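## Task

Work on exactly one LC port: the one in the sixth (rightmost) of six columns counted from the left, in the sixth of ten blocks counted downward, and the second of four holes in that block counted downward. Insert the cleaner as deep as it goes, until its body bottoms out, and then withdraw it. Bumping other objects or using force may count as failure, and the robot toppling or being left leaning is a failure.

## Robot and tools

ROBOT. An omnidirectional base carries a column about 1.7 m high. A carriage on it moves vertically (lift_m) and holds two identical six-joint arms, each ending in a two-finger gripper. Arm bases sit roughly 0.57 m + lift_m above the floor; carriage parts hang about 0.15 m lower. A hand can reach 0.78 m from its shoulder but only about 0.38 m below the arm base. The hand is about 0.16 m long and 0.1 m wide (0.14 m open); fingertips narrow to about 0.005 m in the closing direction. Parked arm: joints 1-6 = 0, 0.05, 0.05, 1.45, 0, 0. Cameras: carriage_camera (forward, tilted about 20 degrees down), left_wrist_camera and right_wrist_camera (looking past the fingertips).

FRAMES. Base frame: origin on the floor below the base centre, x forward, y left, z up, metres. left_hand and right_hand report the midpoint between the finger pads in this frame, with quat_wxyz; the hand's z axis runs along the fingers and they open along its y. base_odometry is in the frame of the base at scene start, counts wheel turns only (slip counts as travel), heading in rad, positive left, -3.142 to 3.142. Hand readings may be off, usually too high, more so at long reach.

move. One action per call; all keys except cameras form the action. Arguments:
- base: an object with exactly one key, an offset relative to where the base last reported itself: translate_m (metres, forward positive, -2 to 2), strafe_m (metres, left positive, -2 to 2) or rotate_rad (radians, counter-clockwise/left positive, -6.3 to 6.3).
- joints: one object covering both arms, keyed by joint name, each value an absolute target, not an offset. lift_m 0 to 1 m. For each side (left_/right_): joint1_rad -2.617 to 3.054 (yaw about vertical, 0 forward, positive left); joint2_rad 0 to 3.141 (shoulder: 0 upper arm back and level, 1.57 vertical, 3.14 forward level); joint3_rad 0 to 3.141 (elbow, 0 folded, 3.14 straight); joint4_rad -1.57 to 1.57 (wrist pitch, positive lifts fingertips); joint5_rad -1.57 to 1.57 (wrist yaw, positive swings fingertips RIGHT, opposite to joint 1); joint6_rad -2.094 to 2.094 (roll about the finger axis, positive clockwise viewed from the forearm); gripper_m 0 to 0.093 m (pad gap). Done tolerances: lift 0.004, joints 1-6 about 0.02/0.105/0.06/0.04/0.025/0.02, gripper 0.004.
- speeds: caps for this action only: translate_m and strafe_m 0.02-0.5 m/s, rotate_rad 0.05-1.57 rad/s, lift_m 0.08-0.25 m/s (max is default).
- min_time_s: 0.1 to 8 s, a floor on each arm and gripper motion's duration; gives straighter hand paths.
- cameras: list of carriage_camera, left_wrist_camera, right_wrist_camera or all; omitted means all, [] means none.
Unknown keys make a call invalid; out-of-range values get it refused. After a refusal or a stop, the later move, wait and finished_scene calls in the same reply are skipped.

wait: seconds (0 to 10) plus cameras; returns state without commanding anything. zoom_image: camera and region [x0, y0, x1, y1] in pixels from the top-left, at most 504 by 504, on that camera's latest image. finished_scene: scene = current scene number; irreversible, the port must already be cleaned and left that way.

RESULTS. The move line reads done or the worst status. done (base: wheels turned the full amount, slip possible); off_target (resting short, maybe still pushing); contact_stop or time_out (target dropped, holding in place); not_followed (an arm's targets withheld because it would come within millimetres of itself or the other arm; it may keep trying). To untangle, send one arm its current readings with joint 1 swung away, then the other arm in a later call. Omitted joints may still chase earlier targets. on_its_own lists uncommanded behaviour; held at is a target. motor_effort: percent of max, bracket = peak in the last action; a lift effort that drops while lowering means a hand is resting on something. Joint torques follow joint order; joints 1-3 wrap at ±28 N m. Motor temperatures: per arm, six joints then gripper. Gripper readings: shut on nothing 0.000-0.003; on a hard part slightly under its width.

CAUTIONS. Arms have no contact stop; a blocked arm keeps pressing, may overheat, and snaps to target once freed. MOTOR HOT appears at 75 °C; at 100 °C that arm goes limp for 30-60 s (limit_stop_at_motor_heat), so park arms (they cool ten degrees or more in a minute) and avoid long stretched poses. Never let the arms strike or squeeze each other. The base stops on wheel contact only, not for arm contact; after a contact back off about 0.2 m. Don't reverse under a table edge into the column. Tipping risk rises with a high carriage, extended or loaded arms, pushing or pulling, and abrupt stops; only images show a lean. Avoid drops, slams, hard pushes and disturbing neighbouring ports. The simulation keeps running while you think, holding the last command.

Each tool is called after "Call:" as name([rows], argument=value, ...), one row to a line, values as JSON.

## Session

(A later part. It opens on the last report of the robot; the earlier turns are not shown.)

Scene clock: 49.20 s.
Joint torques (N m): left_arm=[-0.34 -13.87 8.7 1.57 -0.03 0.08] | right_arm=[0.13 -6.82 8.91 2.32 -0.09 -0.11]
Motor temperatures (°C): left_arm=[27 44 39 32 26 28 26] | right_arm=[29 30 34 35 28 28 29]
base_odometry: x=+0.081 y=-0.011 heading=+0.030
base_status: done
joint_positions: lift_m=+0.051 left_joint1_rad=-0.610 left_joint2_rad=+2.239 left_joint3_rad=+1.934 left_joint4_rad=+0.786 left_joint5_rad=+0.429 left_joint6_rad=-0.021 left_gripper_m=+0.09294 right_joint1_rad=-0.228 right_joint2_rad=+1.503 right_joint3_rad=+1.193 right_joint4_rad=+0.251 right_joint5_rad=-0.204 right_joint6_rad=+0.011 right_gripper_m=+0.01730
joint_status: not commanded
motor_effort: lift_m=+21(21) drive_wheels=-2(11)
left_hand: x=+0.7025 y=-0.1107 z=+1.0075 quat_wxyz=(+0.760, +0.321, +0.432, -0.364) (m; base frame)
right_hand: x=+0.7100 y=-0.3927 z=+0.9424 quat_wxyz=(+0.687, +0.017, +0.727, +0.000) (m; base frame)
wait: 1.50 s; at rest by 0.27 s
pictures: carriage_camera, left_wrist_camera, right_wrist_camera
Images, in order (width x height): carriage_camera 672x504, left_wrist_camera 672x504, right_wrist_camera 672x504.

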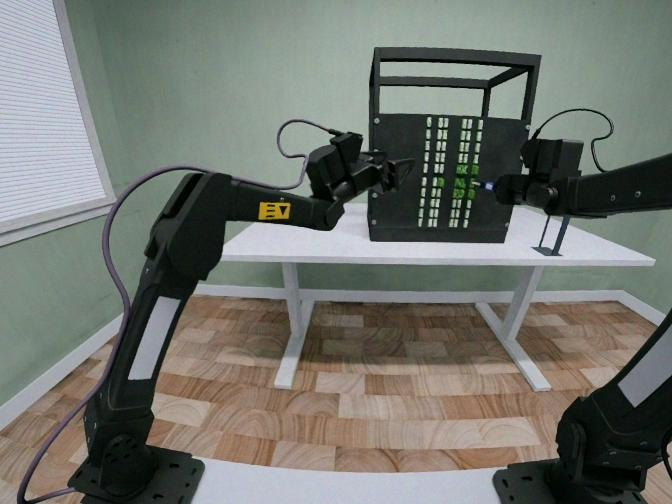

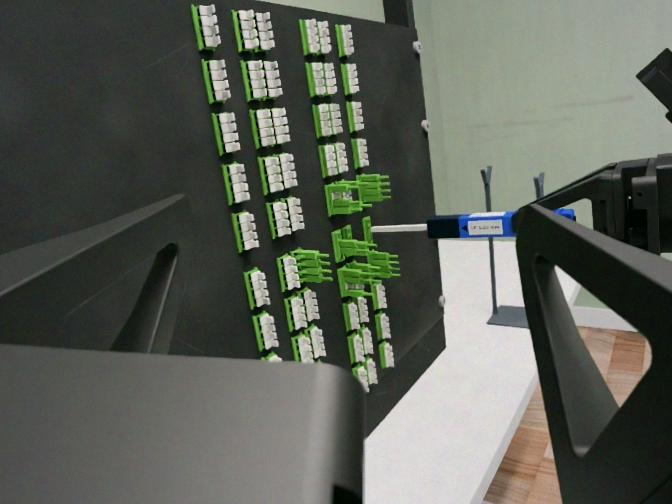

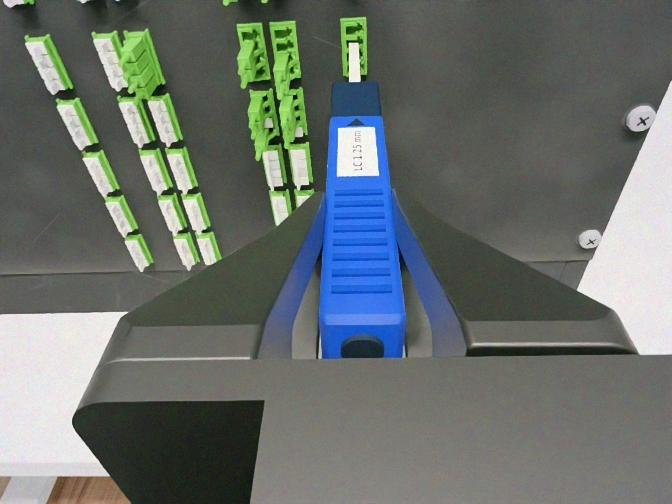

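Call:
move(base={"strafe_m": 0.0009}, speeds={"strafe_m": 0.02}, cameras=[])

Call:
wait(seconds=1.5)

Call:
zoom_image(camera="left_wrist_camera", region=[350, 215, 390, 255])

Call:
zoom_image(camera="right_wrist_camera", region=[330, 10, 380, 60])

Scene clock: 50.13 s.
Joint torques (N m): left_arm=[-0.53 -13.76 8.72 1.59 -0.02 0.09] | right_arm=[0.02 -6.78 8.9 2.32 -0.08 -0.11]
Motor temperatures (°C): left_arm=[27 44 39 32 26 28 26] | right_arm=[29 30 34 35 28 28 29]
move: done
base_odometry: x=+0.081 y=-0.010 heading=+0.030
base_status: done
joint_positions: lift_m=+0.051 left_joint1_rad=-0.610 left_joint2_rad=+2.239 left_joint3_rad=+1.934 left_joint4_rad=+0.786 left_joint5_rad=+0.429 left_joint6_rad=-0.021 left_gripper_m=+0.09294 right_joint1_rad=-0.228 right_joint2_rad=+1.503 right_joint3_rad=+1.193 right_joint4_rad=+0.251 right_joint5_rad=-0.204 right_joint6_rad=+0.011 right_gripper_m=+0.01730
joint_status: not commanded
motor_effort: lift_m=+21(21) drive_wheels=+1(2)
left_hand: x=+0.7026 y=-0.1105 z=+1.0075 quat_wxyz=(+0.760, +0.321, +0.432, -0.364) (m; base frame)
right_hand: x=+0.7100 y=-0.3923 z=+0.9424 quat_wxyz=(+0.687, +0.017, +0.727, +0.000) (m; base frame)
pictures: none
No camera images: "cameras" was empty.

Scene clock: 51.63 s.
Joint torques (N m): left_arm=[-0.36 -13.81 8.7 1.59 -0.02 0.08] | right_arm=[-0.02 -6.87 8.94 2.34 -0.07 -0.1]
Motor temperatures (°C): left_arm=[27 45 39 33 26 28 26] | right_arm=[29 30 34 35 28 28 29]
base_odometry: x=+0.081 y=-0.010 heading=+0.030
base_status: done
joint_positions: lift_m=+0.051 left_joint1_rad=-0.610 left_joint2_rad=+2.239 left_joint3_rad=+1.934 left_joint4_rad=+0.786 left_joint5_rad=+0.429 left_joint6_rad=-0.021 left_gripper_m=+0.09294 right_joint1_rad=-0.228 right_joint2_rad=+1.503 right_joint3_rad=+1.193 right_joint4_rad=+0.251 right_joint5_rad=-0.204 right_joint6_rad=+0.011 right_gripper_m=+0.01730
joint_status: not commanded
motor_effort: lift_m=+21(21) drive_wheels=+1(2)
left_hand: x=+0.7026 y=-0.1105 z=+1.0075 quat_wxyz=(+0.760, +0.321, +0.432, -0.364) (m; base frame)
right_hand: x=+0.7100 y=-0.3923 z=+0.9424 quat_wxyz=(+0.687, +0.017, +0.727, +0.000) (m; base frame)
wait: 1.50 s; at rest by 0.27 s
pictures: carriage_camera, left_wrist_camera, right_wrist_camera
Images, in order (width x height): carriage_camera 672x504, left_wrist_camera 672x504, right_wrist_camera 672x504.

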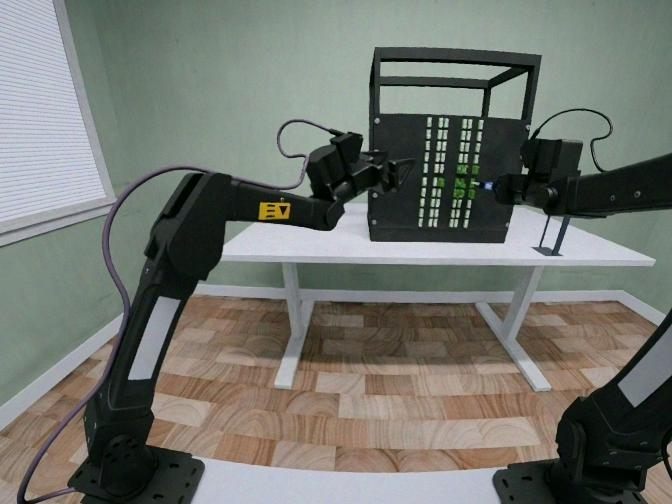

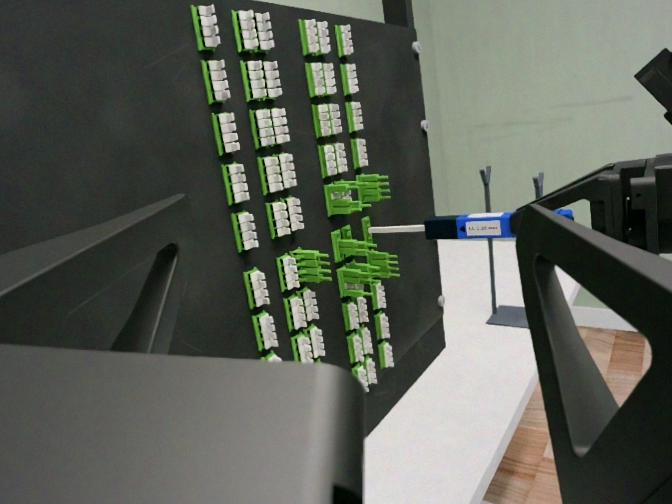

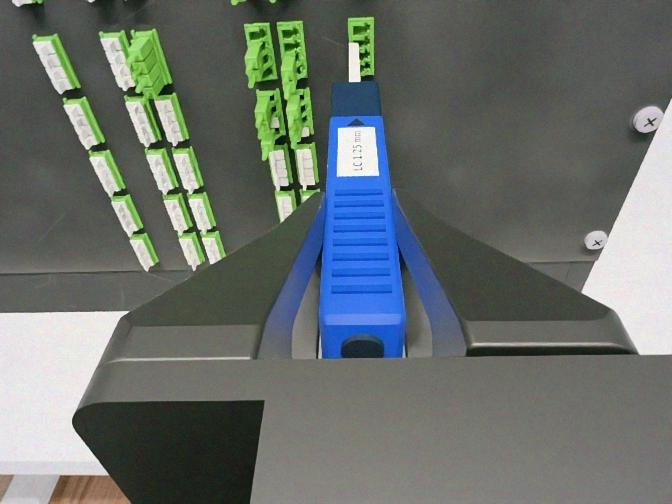

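Scaled by 12.600 from the camera's 672x504 image, which has a finer 960x720 frame.

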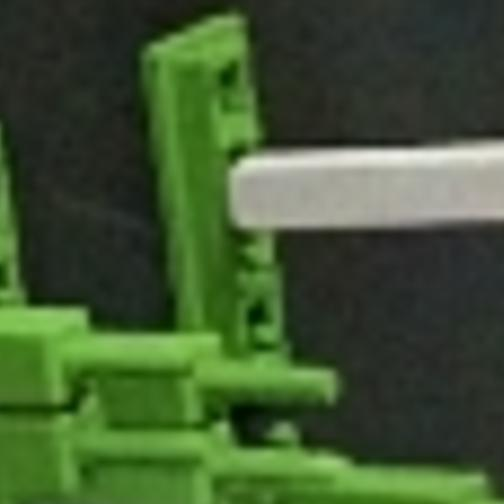

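Scaled by 10.080 from the camera's 672x504 image, which has a finer 960x720 frame.

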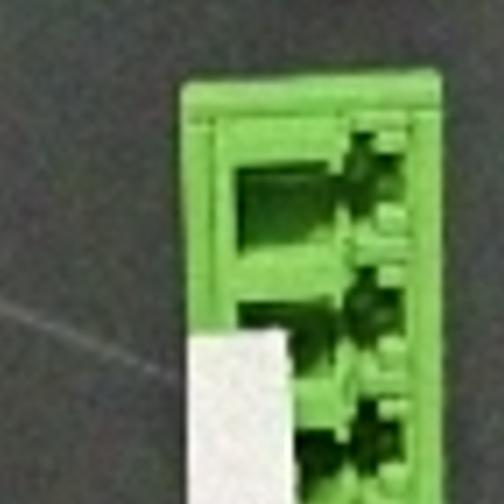

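Call:
move(base={"strafe_m": -0.0009}, speeds={"strafe_m": 0.02}, cameras=[])

Call:
wait(seconds=1.5, cameras=["right_wrist_camera"])

Call:
zoom_image(camera="right_wrist_camera", region=[330, 10, 380, 60])

Scene clock: 52.37 s.
Joint torques (N m): left_arm=[-0.24 -13.97 8.61 1.58 -0.03 0.09] | right_arm=[0.05 -6.63 8.87 2.33 -0.07 -0.09]
Motor temperatures (°C): left_arm=[27 45 39 33 26 28 26] | right_arm=[29 30 34 35 28 28 29]
move: done
base_odometry: x=+0.081 y=-0.011 heading=+0.031
base_status: done
joint_positions: lift_m=+0.051 left_joint1_rad=-0.610 left_joint2_rad=+2.239 left_joint3_rad=+1.934 left_joint4_rad=+0.786 left_joint5_rad=+0.429 left_joint6_rad=-0.021 left_gripper_m=+0.09294 right_joint1_rad=-0.228 right_joint2_rad=+1.503 right_joint3_rad=+1.193 right_joint4_rad=+0.251 right_joint5_rad=-0.204 right_joint6_rad=+0.011 right_gripper_m=+0.01730
joint_status: not commanded
motor_effort: lift_m=+21(21) drive_wheels=-2(2)
left_hand: x=+0.7026 y=-0.1105 z=+1.0075 quat_wxyz=(+0.760, +0.321, +0.432, -0.364) (m; base frame)
right_hand: x=+0.7100 y=-0.3923 z=+0.9424 quat_wxyz=(+0.687, +0.017, +0.727, +0.000) (m; base frame)
pictures: none
No camera images: "cameras" was empty.

Scene clock: 53.87 s.
Joint torques (N m): left_arm=[-0.34 -13.85 8.7 1.59 -0.03 0.09] | right_arm=[-0.02 -6.8 8.87 2.36 -0.08 -0.08]
Motor temperatures (°C): left_arm=[27 45 39 33 26 28 26] | right_arm=[29 30 34 35 28 28 29]
base_odometry: x=+0.081 y=-0.011 heading=+0.031
base_status: done
joint_positions: lift_m=+0.051 left_joint1_rad=-0.610 left_joint2_rad=+2.239 left_joint3_rad=+1.934 left_joint4_rad=+0.786 left_joint5_rad=+0.429 left_joint6_rad=-0.021 left_gripper_m=+0.09294 right_joint1_rad=-0.228 right_joint2_rad=+1.503 right_joint3_rad=+1.193 right_joint4_rad=+0.251 right_joint5_rad=-0.204 right_joint6_rad=+0.011 right_gripper_m=+0.01730
joint_status: not commanded
motor_effort: lift_m=+21(21) drive_wheels=-1(2)
left_hand: x=+0.7026 y=-0.1105 z=+1.0075 quat_wxyz=(+0.760, +0.321, +0.432, -0.364) (m; base frame)
right_hand: x=+0.7100 y=-0.3923 z=+0.9424 quat_wxyz=(+0.687, +0.017, +0.727, +0.000) (m; base frame)
wait: 1.50 s; at rest by 0.27 s
pictures: right_wrist_camera
Images, in order (width x height): right_wrist_camera 672x504.

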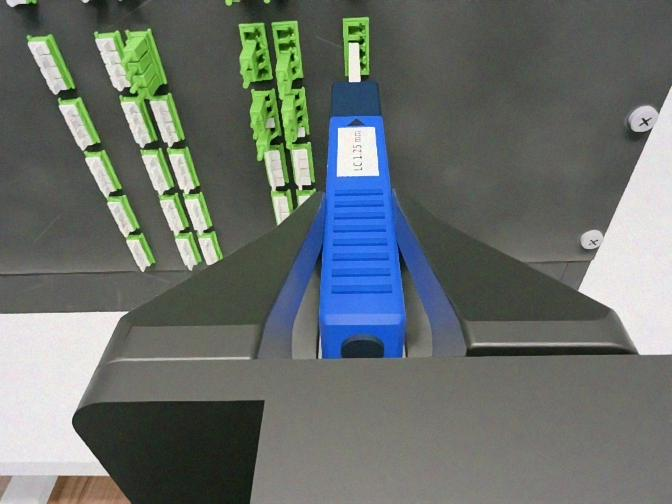

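Scaled by 10.080 from the camera's 672x504 image, which has a finer 960x720 frame.

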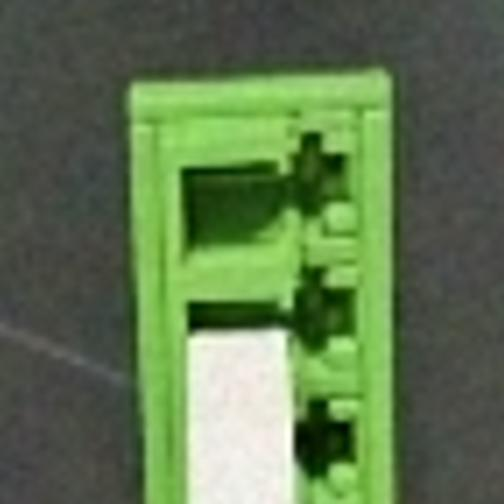

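Call:
move(base={"translate_m": 0.0025}, speeds={"translate_m": 0.02}, cameras=[])

Call:
wait(seconds=1.5)

Call:
zoom_image(camera="left_wrist_camera", region=[350, 215, 390, 255])

Call:
zoom_image(camera="right_wrist_camera", region=[330, 10, 380, 60])

Scene clock: 54.87 s.
Joint torques (N m): left_arm=[-0.34 -13.57 8.88 1.61 -0.03 0.08] | right_arm=[-0.02 -6.67 8.84 2.32 -0.08 -0.1]
Motor temperatures (°C): left_arm=[27 46 39 33 26 28 26] | right_arm=[29 30 34 35 28 28 29]
move: done
base_odometry: x=+0.083 y=-0.011 heading=+0.031
base_status: done
joint_positions: lift_m=+0.051 left_joint1_rad=-0.610 left_joint2_rad=+2.239 left_joint3_rad=+1.934 left_joint4_rad=+0.786 left_joint5_rad=+0.429 left_joint6_rad=-0.021 left_gripper_m=+0.09294 right_joint1_rad=-0.228 right_joint2_rad=+1.503 right_joint3_rad=+1.193 right_joint4_rad=+0.252 right_joint5_rad=-0.204 right_joint6_rad=+0.011 right_gripper_m=+0.01730
joint_status: not commanded
motor_effort: lift_m=+21(22) drive_wheels=+3(9)
left_hand: x=+0.7026 y=-0.1105 z=+1.0075 quat_wxyz=(+0.760, +0.321, +0.432, -0.364) (m; base frame)
right_hand: x=+0.7101 y=-0.3923 z=+0.9425 quat_wxyz=(+0.687, +0.017, +0.726, +0.000) (m; base frame)
pictures: none
No camera images: "cameras" was empty.

Scene clock: 56.37 s.
Joint torques (N m): left_arm=[-0.35 -13.79 8.79 1.61 -0.03 0.08] | right_arm=[0.03 -6.82 8.9 2.32 -0.07 -0.09]
Motor temperatures (°C): left_arm=[27 46 39 33 26 28 26] | right_arm=[29 30 34 35 28 28 29]
base_odometry: x=+0.083 y=-0.011 heading=+0.031
base_status: done
joint_positions: lift_m=+0.051 left_joint1_rad=-0.610 left_joint2_rad=+2.239 left_joint3_rad=+1.934 left_joint4_rad=+0.786 left_joint5_rad=+0.429 left_joint6_rad=-0.021 left_gripper_m=+0.09294 right_joint1_rad=-0.228 right_joint2_rad=+1.503 right_joint3_rad=+1.193 right_joint4_rad=+0.252 right_joint5_rad=-0.204 right_joint6_rad=+0.011 right_gripper_m=+0.01730
joint_status: not commanded
motor_effort: lift_m=+21(22) drive_wheels=+3(9)
left_hand: x=+0.7026 y=-0.1105 z=+1.0075 quat_wxyz=(+0.760, +0.321, +0.432, -0.364) (m; base frame)
right_hand: x=+0.7101 y=-0.3923 z=+0.9425 quat_wxyz=(+0.687, +0.017, +0.726, +0.000) (m; base frame)
wait: 1.50 s; at rest by 0.27 s
pictures: carriage_camera, left_wrist_camera, right_wrist_camera
Images, in order (width x height): carriage_camera 672x504, left_wrist_camera 672x504, right_wrist_camera 672x504.

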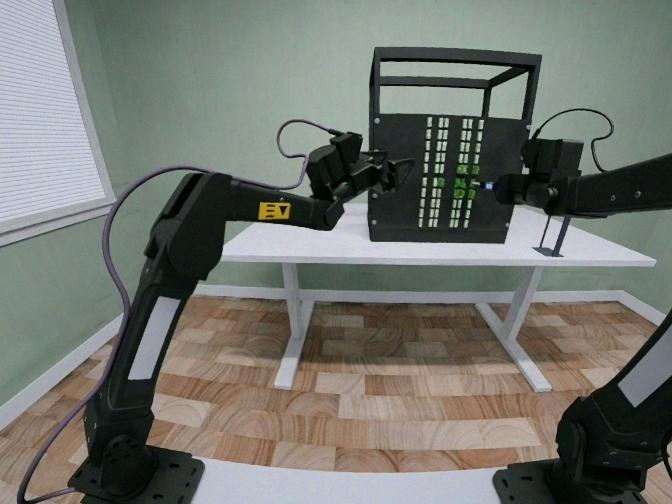

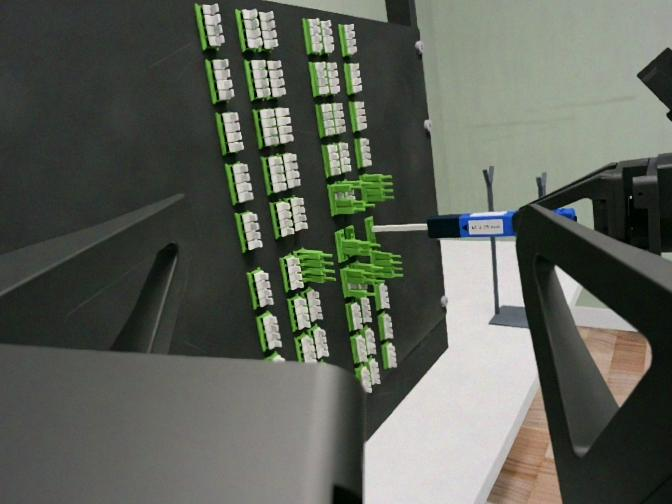

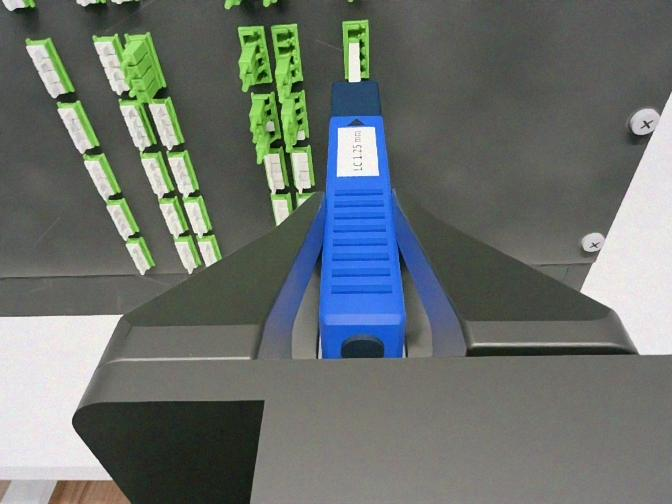

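Scaled by 12.600 from the camera's 672x504 image, which has a finer 960x720 frame.

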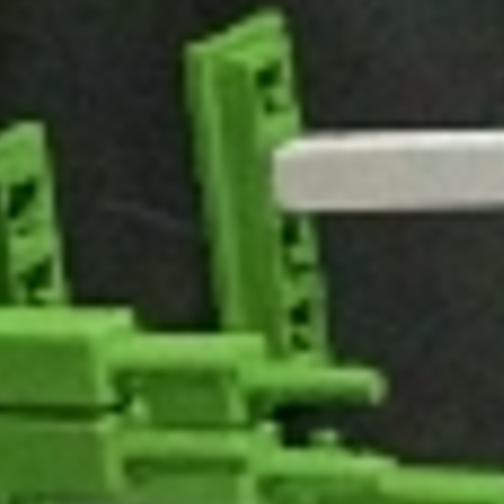

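Scaled by 10.080 from the camera's 672x504 image, which has a finer 960x720 frame.

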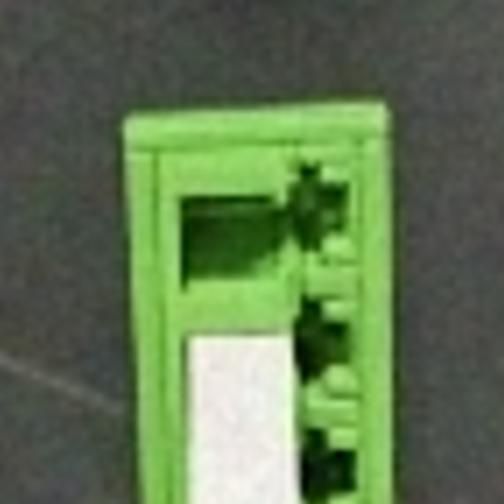

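Call:
move(joints={"lift_m": 0.0509}, base={"translate_m": 0.0018}, speeds={"translate_m": 0.02}, cameras=[])

Call:
wait(seconds=1.5)

Call:
zoom_image(camera="left_wrist_camera", region=[350, 215, 390, 255])

Call:
zoom_image(camera="right_wrist_camera", region=[330, 10, 380, 60])

Scene clock: 57.37 s.
Joint torques (N m): left_arm=[-0.38 -13.91 8.53 1.62 -0.02 0.08] | right_arm=[0.01 -6.86 8.88 2.36 -0.08 -0.1]
Motor temperatures (°C): left_arm=[27 46 39 33 26 28 26] | right_arm=[29 30 35 35 28 28 29]
move: done
base_odometry: x=+0.085 y=-0.011 heading=+0.031
base_status: done
joint_positions: lift_m=+0.051 left_joint1_rad=-0.610 left_joint2_rad=+2.239 left_joint3_rad=+1.934 left_joint4_rad=+0.786 left_joint5_rad=+0.429 left_joint6_rad=-0.021 left_gripper_m=+0.09294 right_joint1_rad=-0.228 right_joint2_rad=+1.503 right_joint3_rad=+1.193 right_joint4_rad=+0.252 right_joint5_rad=-0.204 right_joint6_rad=+0.011 right_gripper_m=+0.01730
joint_status: all done
motor_effort: lift_m=+21(21) drive_wheels=+2(10)
left_hand: x=+0.7028 y=-0.1103 z=+1.0072 quat_wxyz=(+0.760, +0.321, +0.432, -0.364) (m; base frame)
right_hand: x=+0.7101 y=-0.3923 z=+0.9421 quat_wxyz=(+0.687, +0.017, +0.726, +0.000) (m; base frame)
pictures: none
No camera images: "cameras" was empty.

Scene clock: 58.87 s.
Joint torques (N m): left_arm=[-0.36 -13.97 8.76 1.55 -0.02 0.09] | right_arm=[0.02 -6.82 8.96 2.33 -0.06 -0.09]
Motor temperatures (°C): left_arm=[27 47 39 33 26 28 26] | right_arm=[29 30 35 35 28 28 29]
base_odometry: x=+0.085 y=-0.011 heading=+0.031
base_status: done
joint_positions: lift_m=+0.051 left_joint1_rad=-0.610 left_joint2_rad=+2.239 left_joint3_rad=+1.934 left_joint4_rad=+0.786 left_joint5_rad=+0.429 left_joint6_rad=-0.021 left_gripper_m=+0.09294 right_joint1_rad=-0.228 right_joint2_rad=+1.503 right_joint3_rad=+1.193 right_joint4_rad=+0.252 right_joint5_rad=-0.204 right_joint6_rad=+0.011 right_gripper_m=+0.01730
joint_status: all done
motor_effort: lift_m=+21(21) drive_wheels=+3(10)
left_hand: x=+0.7028 y=-0.1103 z=+1.0072 quat_wxyz=(+0.760, +0.321, +0.432, -0.364) (m; base frame)
right_hand: x=+0.7101 y=-0.3923 z=+0.9421 quat_wxyz=(+0.687, +0.017, +0.726, +0.000) (m; base frame)
wait: 1.50 s; at rest by 0.27 s
pictures: carriage_camera, left_wrist_camera, right_wrist_camera
Images, in order (width x height): carriage_camera 672x504, left_wrist_camera 672x504, right_wrist_camera 672x504.

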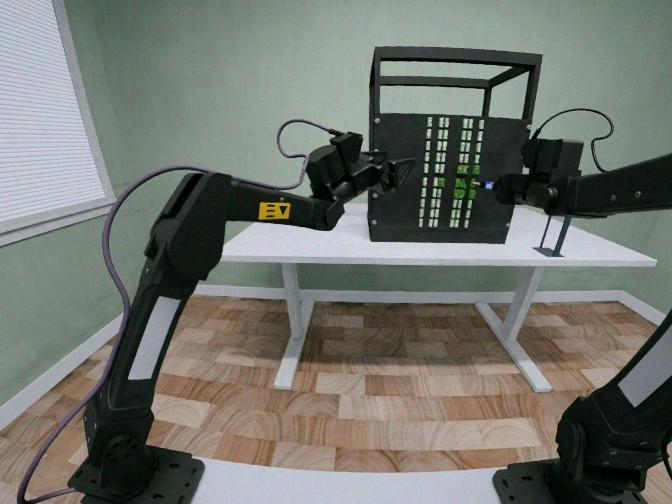

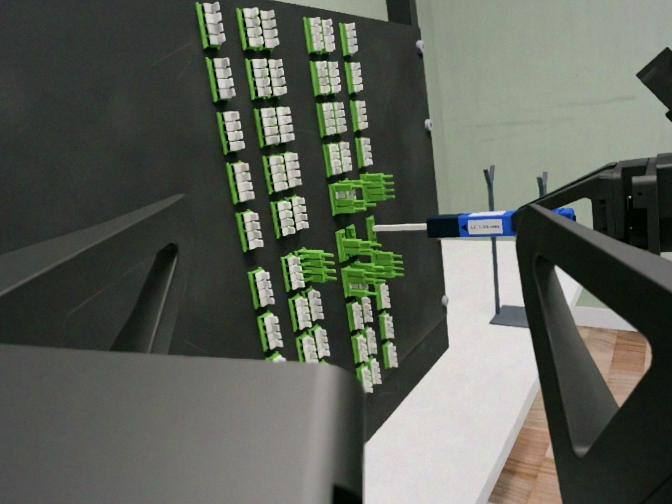

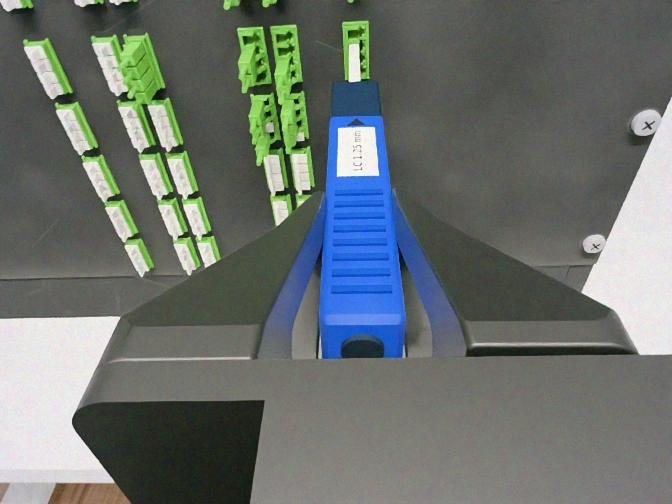

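Scaled by 12.600 from the camera's 672x504 image, which has a finer 960x720 frame.

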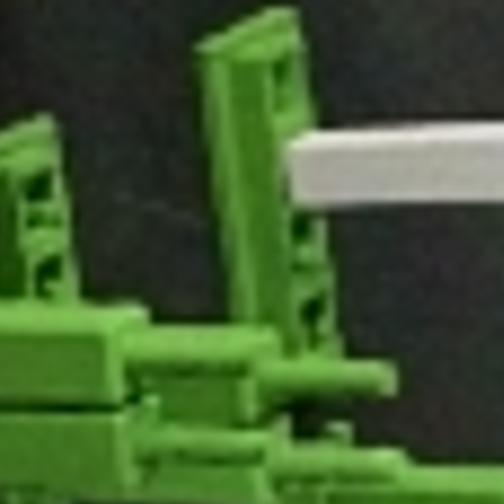

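Scaled by 10.080 from the camera's 672x504 image, which has a finer 960x720 frame.

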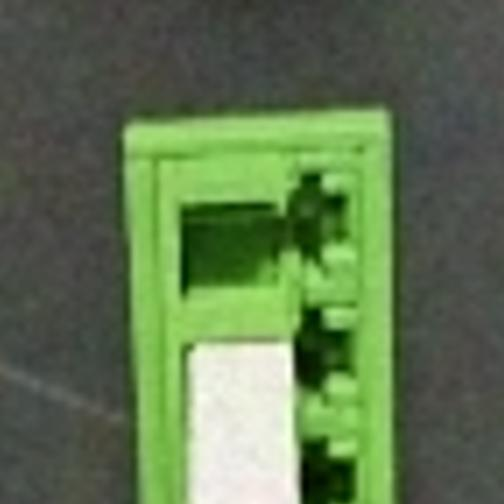

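Call:
move(base={"translate_m": 0.004}, speeds={"translate_m": 0.02}, cameras=[])

Call:
wait(seconds=1.5)

Call:
zoom_image(camera="left_wrist_camera", region=[350, 215, 390, 255])

Call:
zoom_image(camera="right_wrist_camera", region=[330, 10, 380, 60])

Scene clock: 60.20 s.
Joint torques (N m): left_arm=[-0.38 -13.75 8.66 1.58 -0.02 0.08] | right_arm=[-0.12 -6.84 8.98 2.34 -0.07 -0.11]
Motor temperatures (°C): left_arm=[27 47 40 33 26 28 26] | right_arm=[29 30 35 35 28 28 29]
move: done
base_odometry: x=+0.089 y=-0.011 heading=+0.031
base_status: done
joint_positions: lift_m=+0.051 left_joint1_rad=-0.610 left_joint2_rad=+2.239 left_joint3_rad=+1.934 left_joint4_rad=+0.786 left_joint5_rad=+0.429 left_joint6_rad=-0.021 left_gripper_m=+0.09294 right_joint1_rad=-0.228 right_joint2_rad=+1.503 right_joint3_rad=+1.193 right_joint4_rad=+0.252 right_joint5_rad=-0.204 right_joint6_rad=+0.011 right_gripper_m=+0.01730
joint_status: not commanded
motor_effort: lift_m=+21(21) drive_wheels=+2(10)
left_hand: x=+0.7028 y=-0.1104 z=+1.0071 quat_wxyz=(+0.760, +0.321, +0.432, -0.364) (m; base frame)
right_hand: x=+0.7101 y=-0.3923 z=+0.9421 quat_wxyz=(+0.687, +0.017, +0.726, +0.000) (m; base frame)
pictures: none
No camera images: "cameras" was empty.

Scene clock: 61.70 s.
Joint torques (N m): left_arm=[-0.38 -13.85 8.69 1.59 -0.03 0.08] | right_arm=[0.03 -6.82 8.95 2.33 -0.08 -0.1]
Motor temperatures (°C): left_arm=[27 47 40 33 26 28 26] | right_arm=[29 30 35 35 28 28 29]
base_odometry: x=+0.089 y=-0.011 heading=+0.031
base_status: done
joint_positions: lift_m=+0.051 left_joint1_rad=-0.610 left_joint2_rad=+2.239 left_joint3_rad=+1.934 left_joint4_rad=+0.786 left_joint5_rad=+0.429 left_joint6_rad=-0.021 left_gripper_m=+0.09294 right_joint1_rad=-0.228 right_joint2_rad=+1.503 right_joint3_rad=+1.193 right_joint4_rad=+0.252 right_joint5_rad=-0.204 right_joint6_rad=+0.011 right_gripper_m=+0.01730
joint_status: not commanded
motor_effort: lift_m=+21(21) drive_wheels=+2(10)
left_hand: x=+0.7028 y=-0.1104 z=+1.0071 quat_wxyz=(+0.760, +0.321, +0.432, -0.364) (m; base frame)
right_hand: x=+0.7101 y=-0.3923 z=+0.9421 quat_wxyz=(+0.687, +0.017, +0.726, +0.000) (m; base frame)
wait: 1.50 s; at rest by 0.27 s
pictures: carriage_camera, left_wrist_camera, right_wrist_camera
Images, in order (width x height): carriage_camera 672x504, left_wrist_camera 672x504, right_wrist_camera 672x504.

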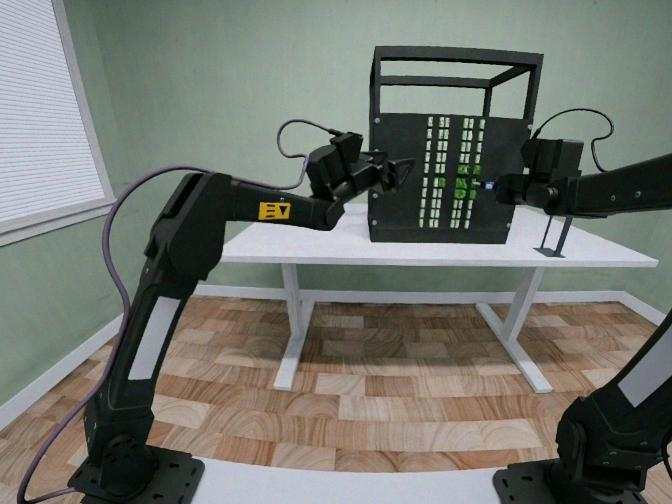

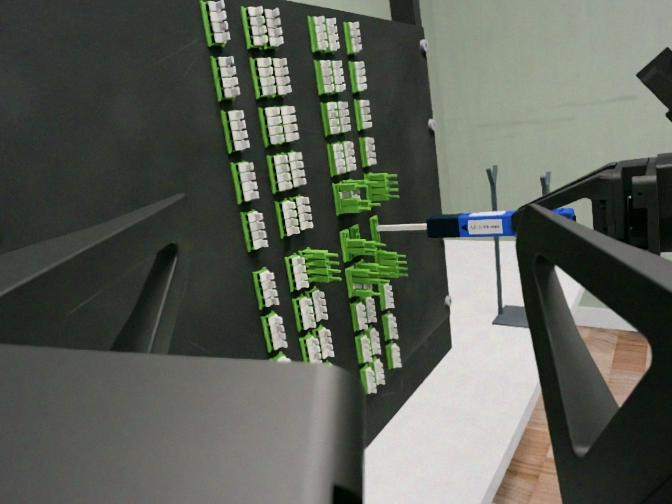

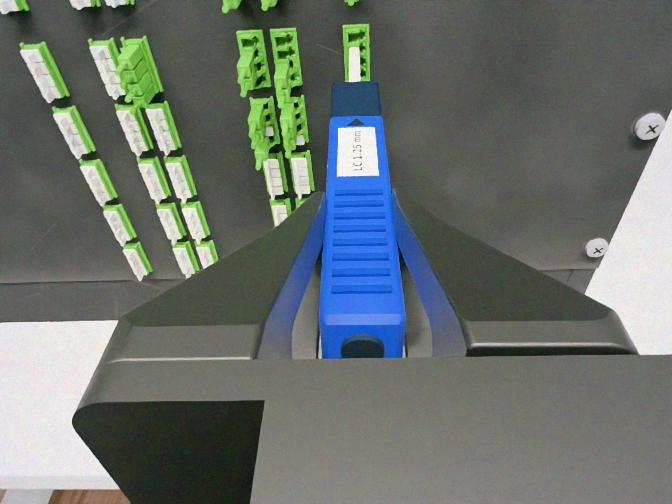

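Scaled by 12.600 from the camera's 672x504 image, which has a finer 960x720 frame.

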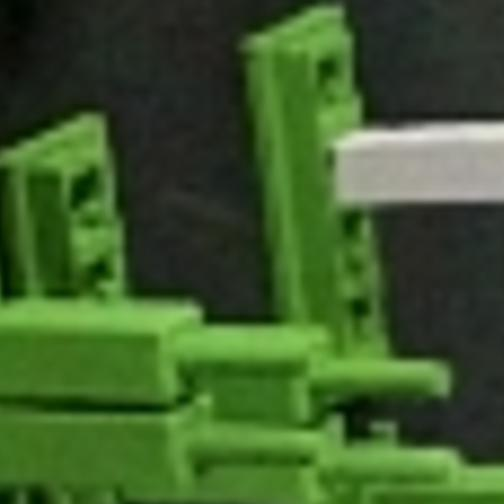

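Scaled by 10.080 from the camera's 672x504 image, which has a finer 960x720 frame.

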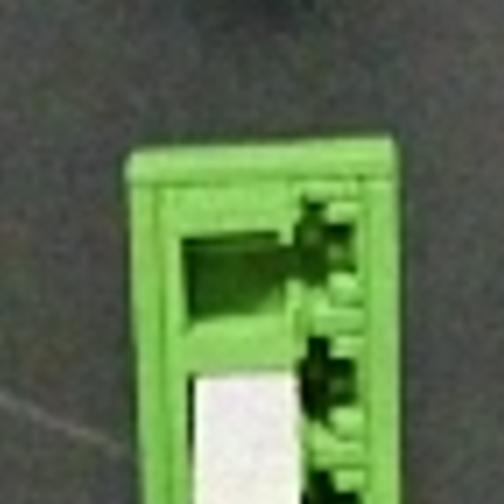

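Call:
move(base={"translate_m": 0.006}, speeds={"translate_m": 0.02}, cameras=[])

Call:
wait(seconds=1.5)

Call:
zoom_image(camera="left_wrist_camera", region=[350, 205, 410, 265])

Call:
zoom_image(camera="right_wrist_camera", region=[330, 10, 390, 70])

Scene clock: 62.73 s.
Joint torques (N m): left_arm=[-0.39 -14.02 8.59 1.57 -0.03 0.09] | right_arm=[0.31 -5.39 8.94 2.52 -0.07 -0.1]
Motor temperatures (°C): left_arm=[27 48 40 33 26 28 26] | right_arm=[29 30 35 35 28 28 29]
move: done
base_odometry: x=+0.095 y=-0.010 heading=+0.031
base_status: done
joint_positions: lift_m=+0.051 left_joint1_rad=-0.610 left_joint2_rad=+2.239 left_joint3_rad=+1.934 left_joint4_rad=+0.786 left_joint5_rad=+0.429 left_joint6_rad=-0.021 left_gripper_m=+0.09294 right_joint1_rad=-0.230 right_joint2_rad=+1.490 right_joint3_rad=+1.193 right_joint4_rad=+0.235 right_joint5_rad=-0.205 right_joint6_rad=+0.011 right_gripper_m=+0.01730
joint_status: not commanded
motor_effort: lift_m=+21(21) drive_wheels=+3(10)
left_hand: x=+0.7028 y=-0.1103 z=+1.0072 quat_wxyz=(+0.760, +0.321, +0.432, -0.364) (m; base frame)
right_hand: x=+0.7067 y=-0.3928 z=+0.9442 quat_wxyz=(+0.686, +0.018, +0.728, -0.001) (m; base frame)
pictures: none
No camera images: "cameras" was empty.

Scene clock: 64.23 s.
Joint torques (N m): left_arm=[-0.38 -13.85 8.7 1.58 -0.03 0.09] | right_arm=[0.31 -5.5 8.92 2.54 -0.08 -0.1]
Motor temperatures (°C): left_arm=[27 48 40 33 26 28 26] | right_arm=[29 31 35 35 28 28 29]
base_odometry: x=+0.095 y=-0.010 heading=+0.031
base_status: done
joint_positions: lift_m=+0.051 left_joint1_rad=-0.610 left_joint2_rad=+2.239 left_joint3_rad=+1.934 left_joint4_rad=+0.786 left_joint5_rad=+0.429 left_joint6_rad=-0.021 left_gripper_m=+0.09294 right_joint1_rad=-0.230 right_joint2_rad=+1.490 right_joint3_rad=+1.193 right_joint4_rad=+0.235 right_joint5_rad=-0.205 right_joint6_rad=+0.011 right_gripper_m=+0.01730
joint_status: not commanded
motor_effort: lift_m=+21(21) drive_wheels=+3(10)
left_hand: x=+0.7028 y=-0.1103 z=+1.0072 quat_wxyz=(+0.760, +0.321, +0.432, -0.364) (m; base frame)
right_hand: x=+0.7067 y=-0.3928 z=+0.9442 quat_wxyz=(+0.686, +0.018, +0.728, -0.001) (m; base frame)
wait: 1.50 s; at rest by 0.27 s
pictures: carriage_camera, left_wrist_camera, right_wrist_camera
Images, in order (width x height): carriage_camera 672x504, left_wrist_camera 672x504, right_wrist_camera 672x504.

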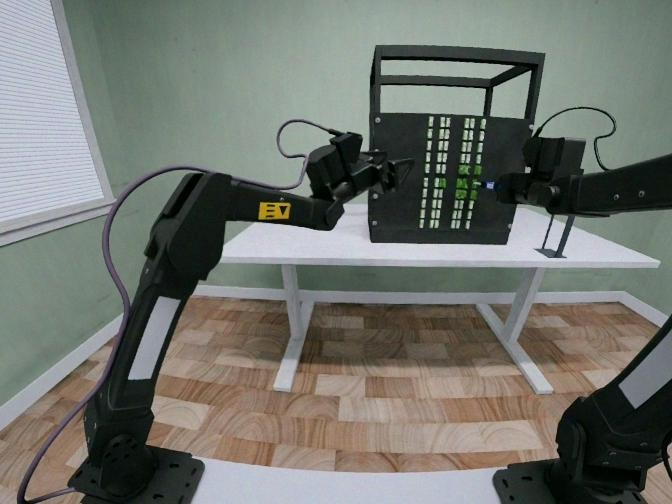

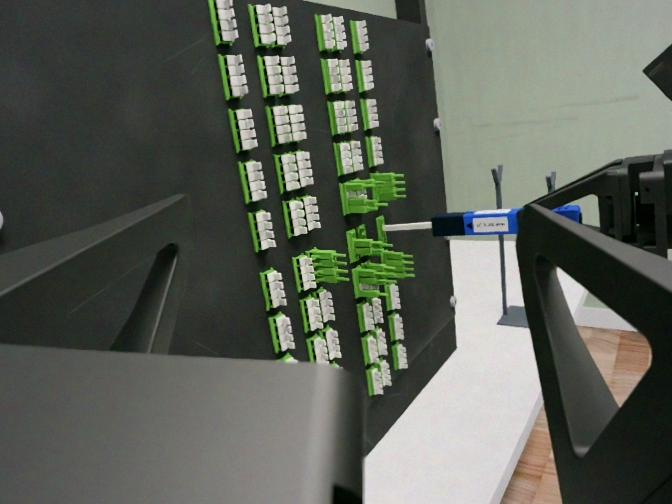

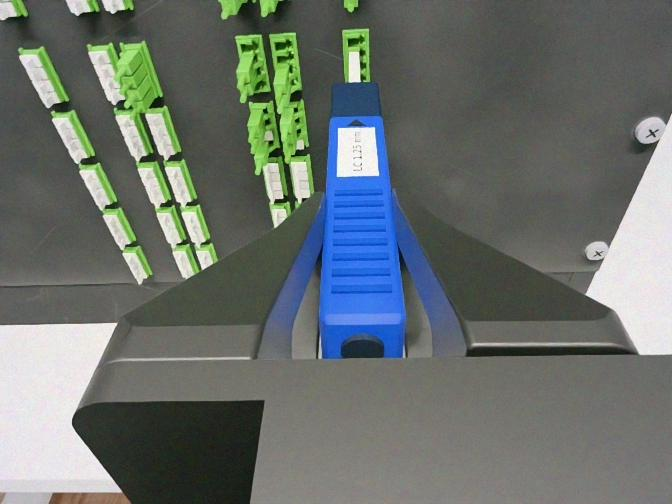

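Scaled by 8.400 from the camera's 672x504 image, which has a finer 960x720 frame.

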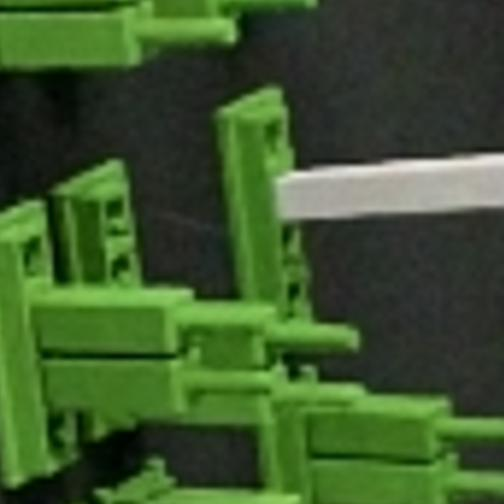

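Scaled by 8.400 from the camera's 672x504 image, which has a finer 960x720 frame.

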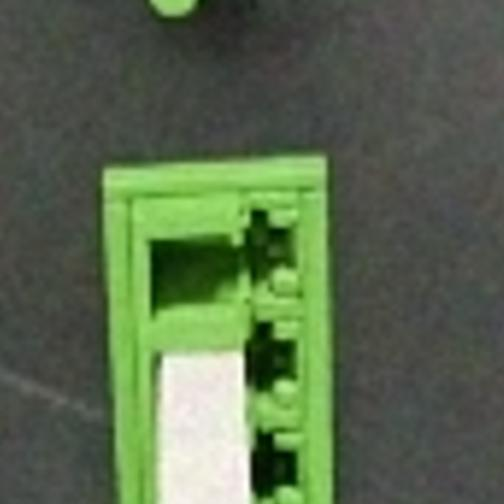

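Call:
zoom_image(camera="left_wrist_camera", region=[370, 210, 400, 250])

Call:
zoom_image(camera="left_wrist_camera", region=[370, 190, 470, 270])

Scaled by 12.600 from the camera's 672x504 image, which has a finer 960x720 frame.

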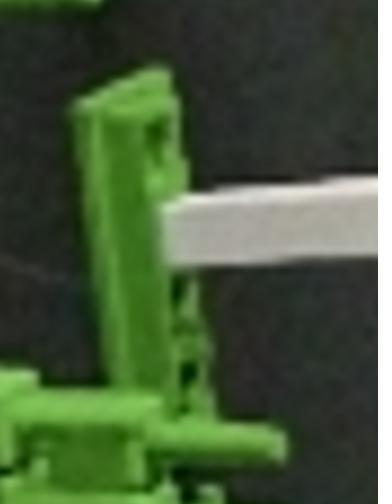

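Scaled by 5.040 from the camera's 672x504 image, which has a finer 960x720 frame.

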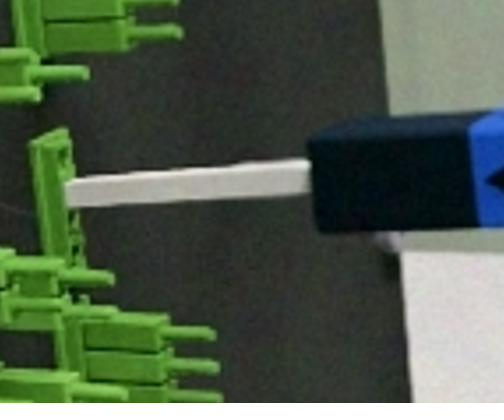

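Call:
move(joints={"right_joint2_rad": 1.517, "right_joint4_rad": 0.270}, min_time_s=1, cameras=[])

Call:
wait(seconds=1)

Call:
zoom_image(camera="left_wrist_camera", region=[370, 190, 470, 270])

Call:
zoom_image(camera="right_wrist_camera", region=[310, 10, 410, 110])

Scene clock: 67.70 s.
Joint torques (N m): left_arm=[-0.38 -13.83 8.7 1.59 -0.03 0.08] | right_arm=[0.32 -4.26 8.95 2.75 -0.07 -0.11]
Motor temperatures (°C): left_arm=[27 49 40 33 26 28 26] | right_arm=[29 31 35 36 28 28 29]
move: done
base_odometry: x=+0.095 y=-0.010 heading=+0.031
base_status: not commanded
joint_positions: lift_m=+0.051 left_joint1_rad=-0.610 left_joint2_rad=+2.239 left_joint3_rad=+1.934 left_joint4_rad=+0.786 left_joint5_rad=+0.429 left_joint6_rad=-0.021 left_gripper_m=+0.09294 right_joint1_rad=-0.230 right_joint2_rad=+1.490 right_joint3_rad=+1.193 right_joint4_rad=+0.235 right_joint5_rad=-0.205 right_joint6_rad=+0.011 right_gripper_m=+0.01730
joint_status: all done
motor_effort: lift_m=+21(21) drive_wheels=+3(3)
left_hand: x=+0.7028 y=-0.1103 z=+1.0072 quat_wxyz=(+0.760, +0.321, +0.432, -0.364) (m; base frame)
right_hand: x=+0.7067 y=-0.3928 z=+0.9442 quat_wxyz=(+0.686, +0.018, +0.728, -0.001) (m; base frame)
pictures: none
No camera images: "cameras" was empty.

Scene clock: 68.70 s.
Joint torques (N m): left_arm=[-0.38 -13.85 8.69 1.59 -0.02 0.09] | right_arm=[0.31 -4.41 8.88 2.73 -0.06 -0.09]
Motor temperatures (°C): left_arm=[27 49 40 33 26 28 26] | right_arm=[29 31 35 36 28 28 29]
base_odometry: x=+0.095 y=-0.010 heading=+0.031
base_status: not commanded
joint_positions: lift_m=+0.051 left_joint1_rad=-0.610 left_joint2_rad=+2.239 left_joint3_rad=+1.934 left_joint4_rad=+0.786 left_joint5_rad=+0.429 left_joint6_rad=-0.021 left_gripper_m=+0.09294 right_joint1_rad=-0.230 right_joint2_rad=+1.490 right_joint3_rad=+1.193 right_joint4_rad=+0.235 right_joint5_rad=-0.205 right_joint6_rad=+0.011 right_gripper_m=+0.01730
joint_status: all done
motor_effort: lift_m=+21(21) drive_wheels=+3(3)
left_hand: x=+0.7028 y=-0.1103 z=+1.0072 quat_wxyz=(+0.760, +0.321, +0.432, -0.364) (m; base frame)
right_hand: x=+0.7067 y=-0.3928 z=+0.9442 quat_wxyz=(+0.686, +0.018, +0.728, -0.001) (m; base frame)
wait: 1.00 s; at rest by 0.27 s
pictures: carriage_camera, left_wrist_camera, right_wrist_camera
Images, in order (width x height): carriage_camera 672x504, left_wrist_camera 672x504, right_wrist_camera 672x504.

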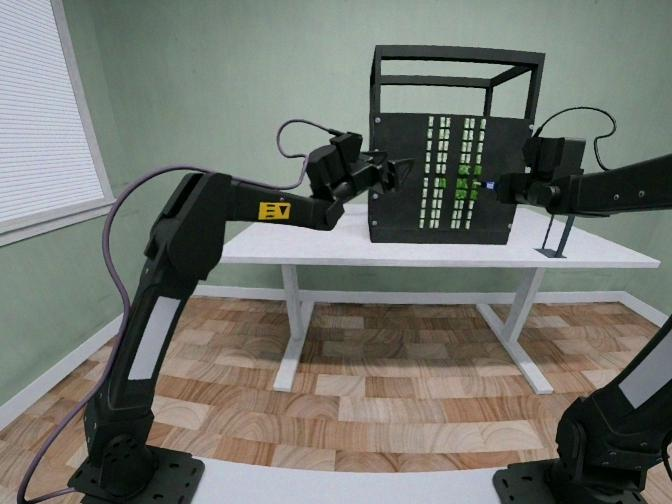

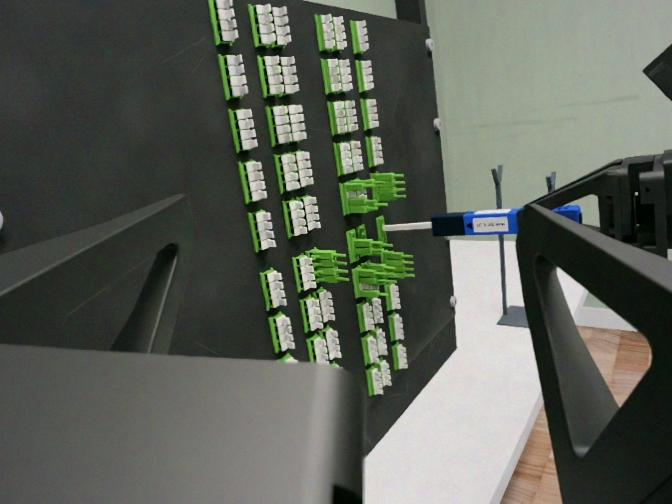

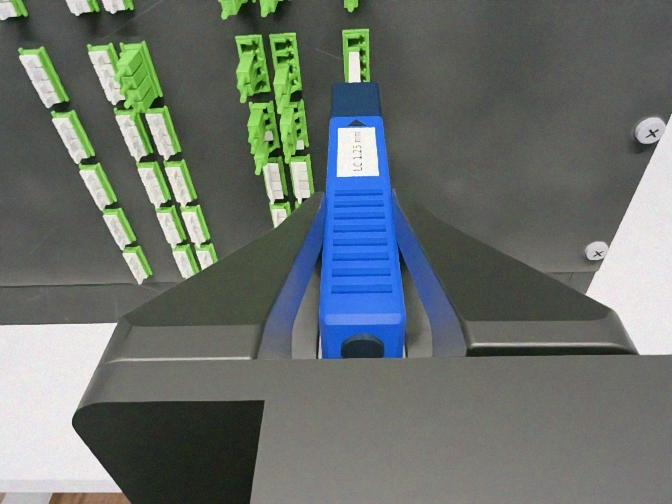

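Scaled by 5.040 from the camera's 672x504 image, which has a finer 960x720 frame.

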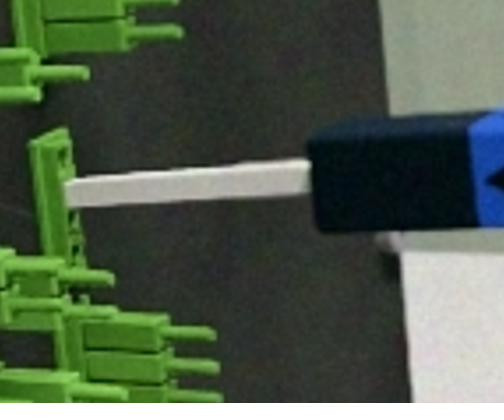

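Scaled by 5.040 from the camera's 672x504 image, which has a finer 960x720 frame.

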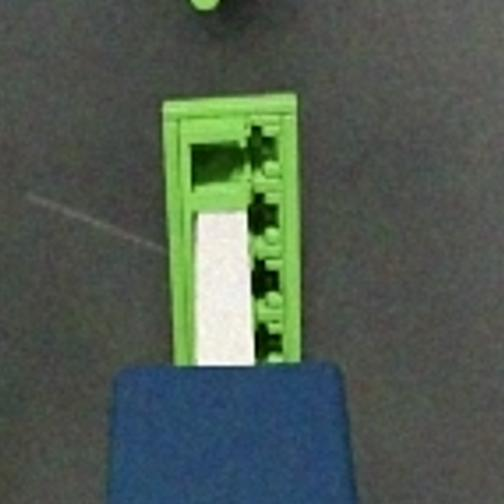

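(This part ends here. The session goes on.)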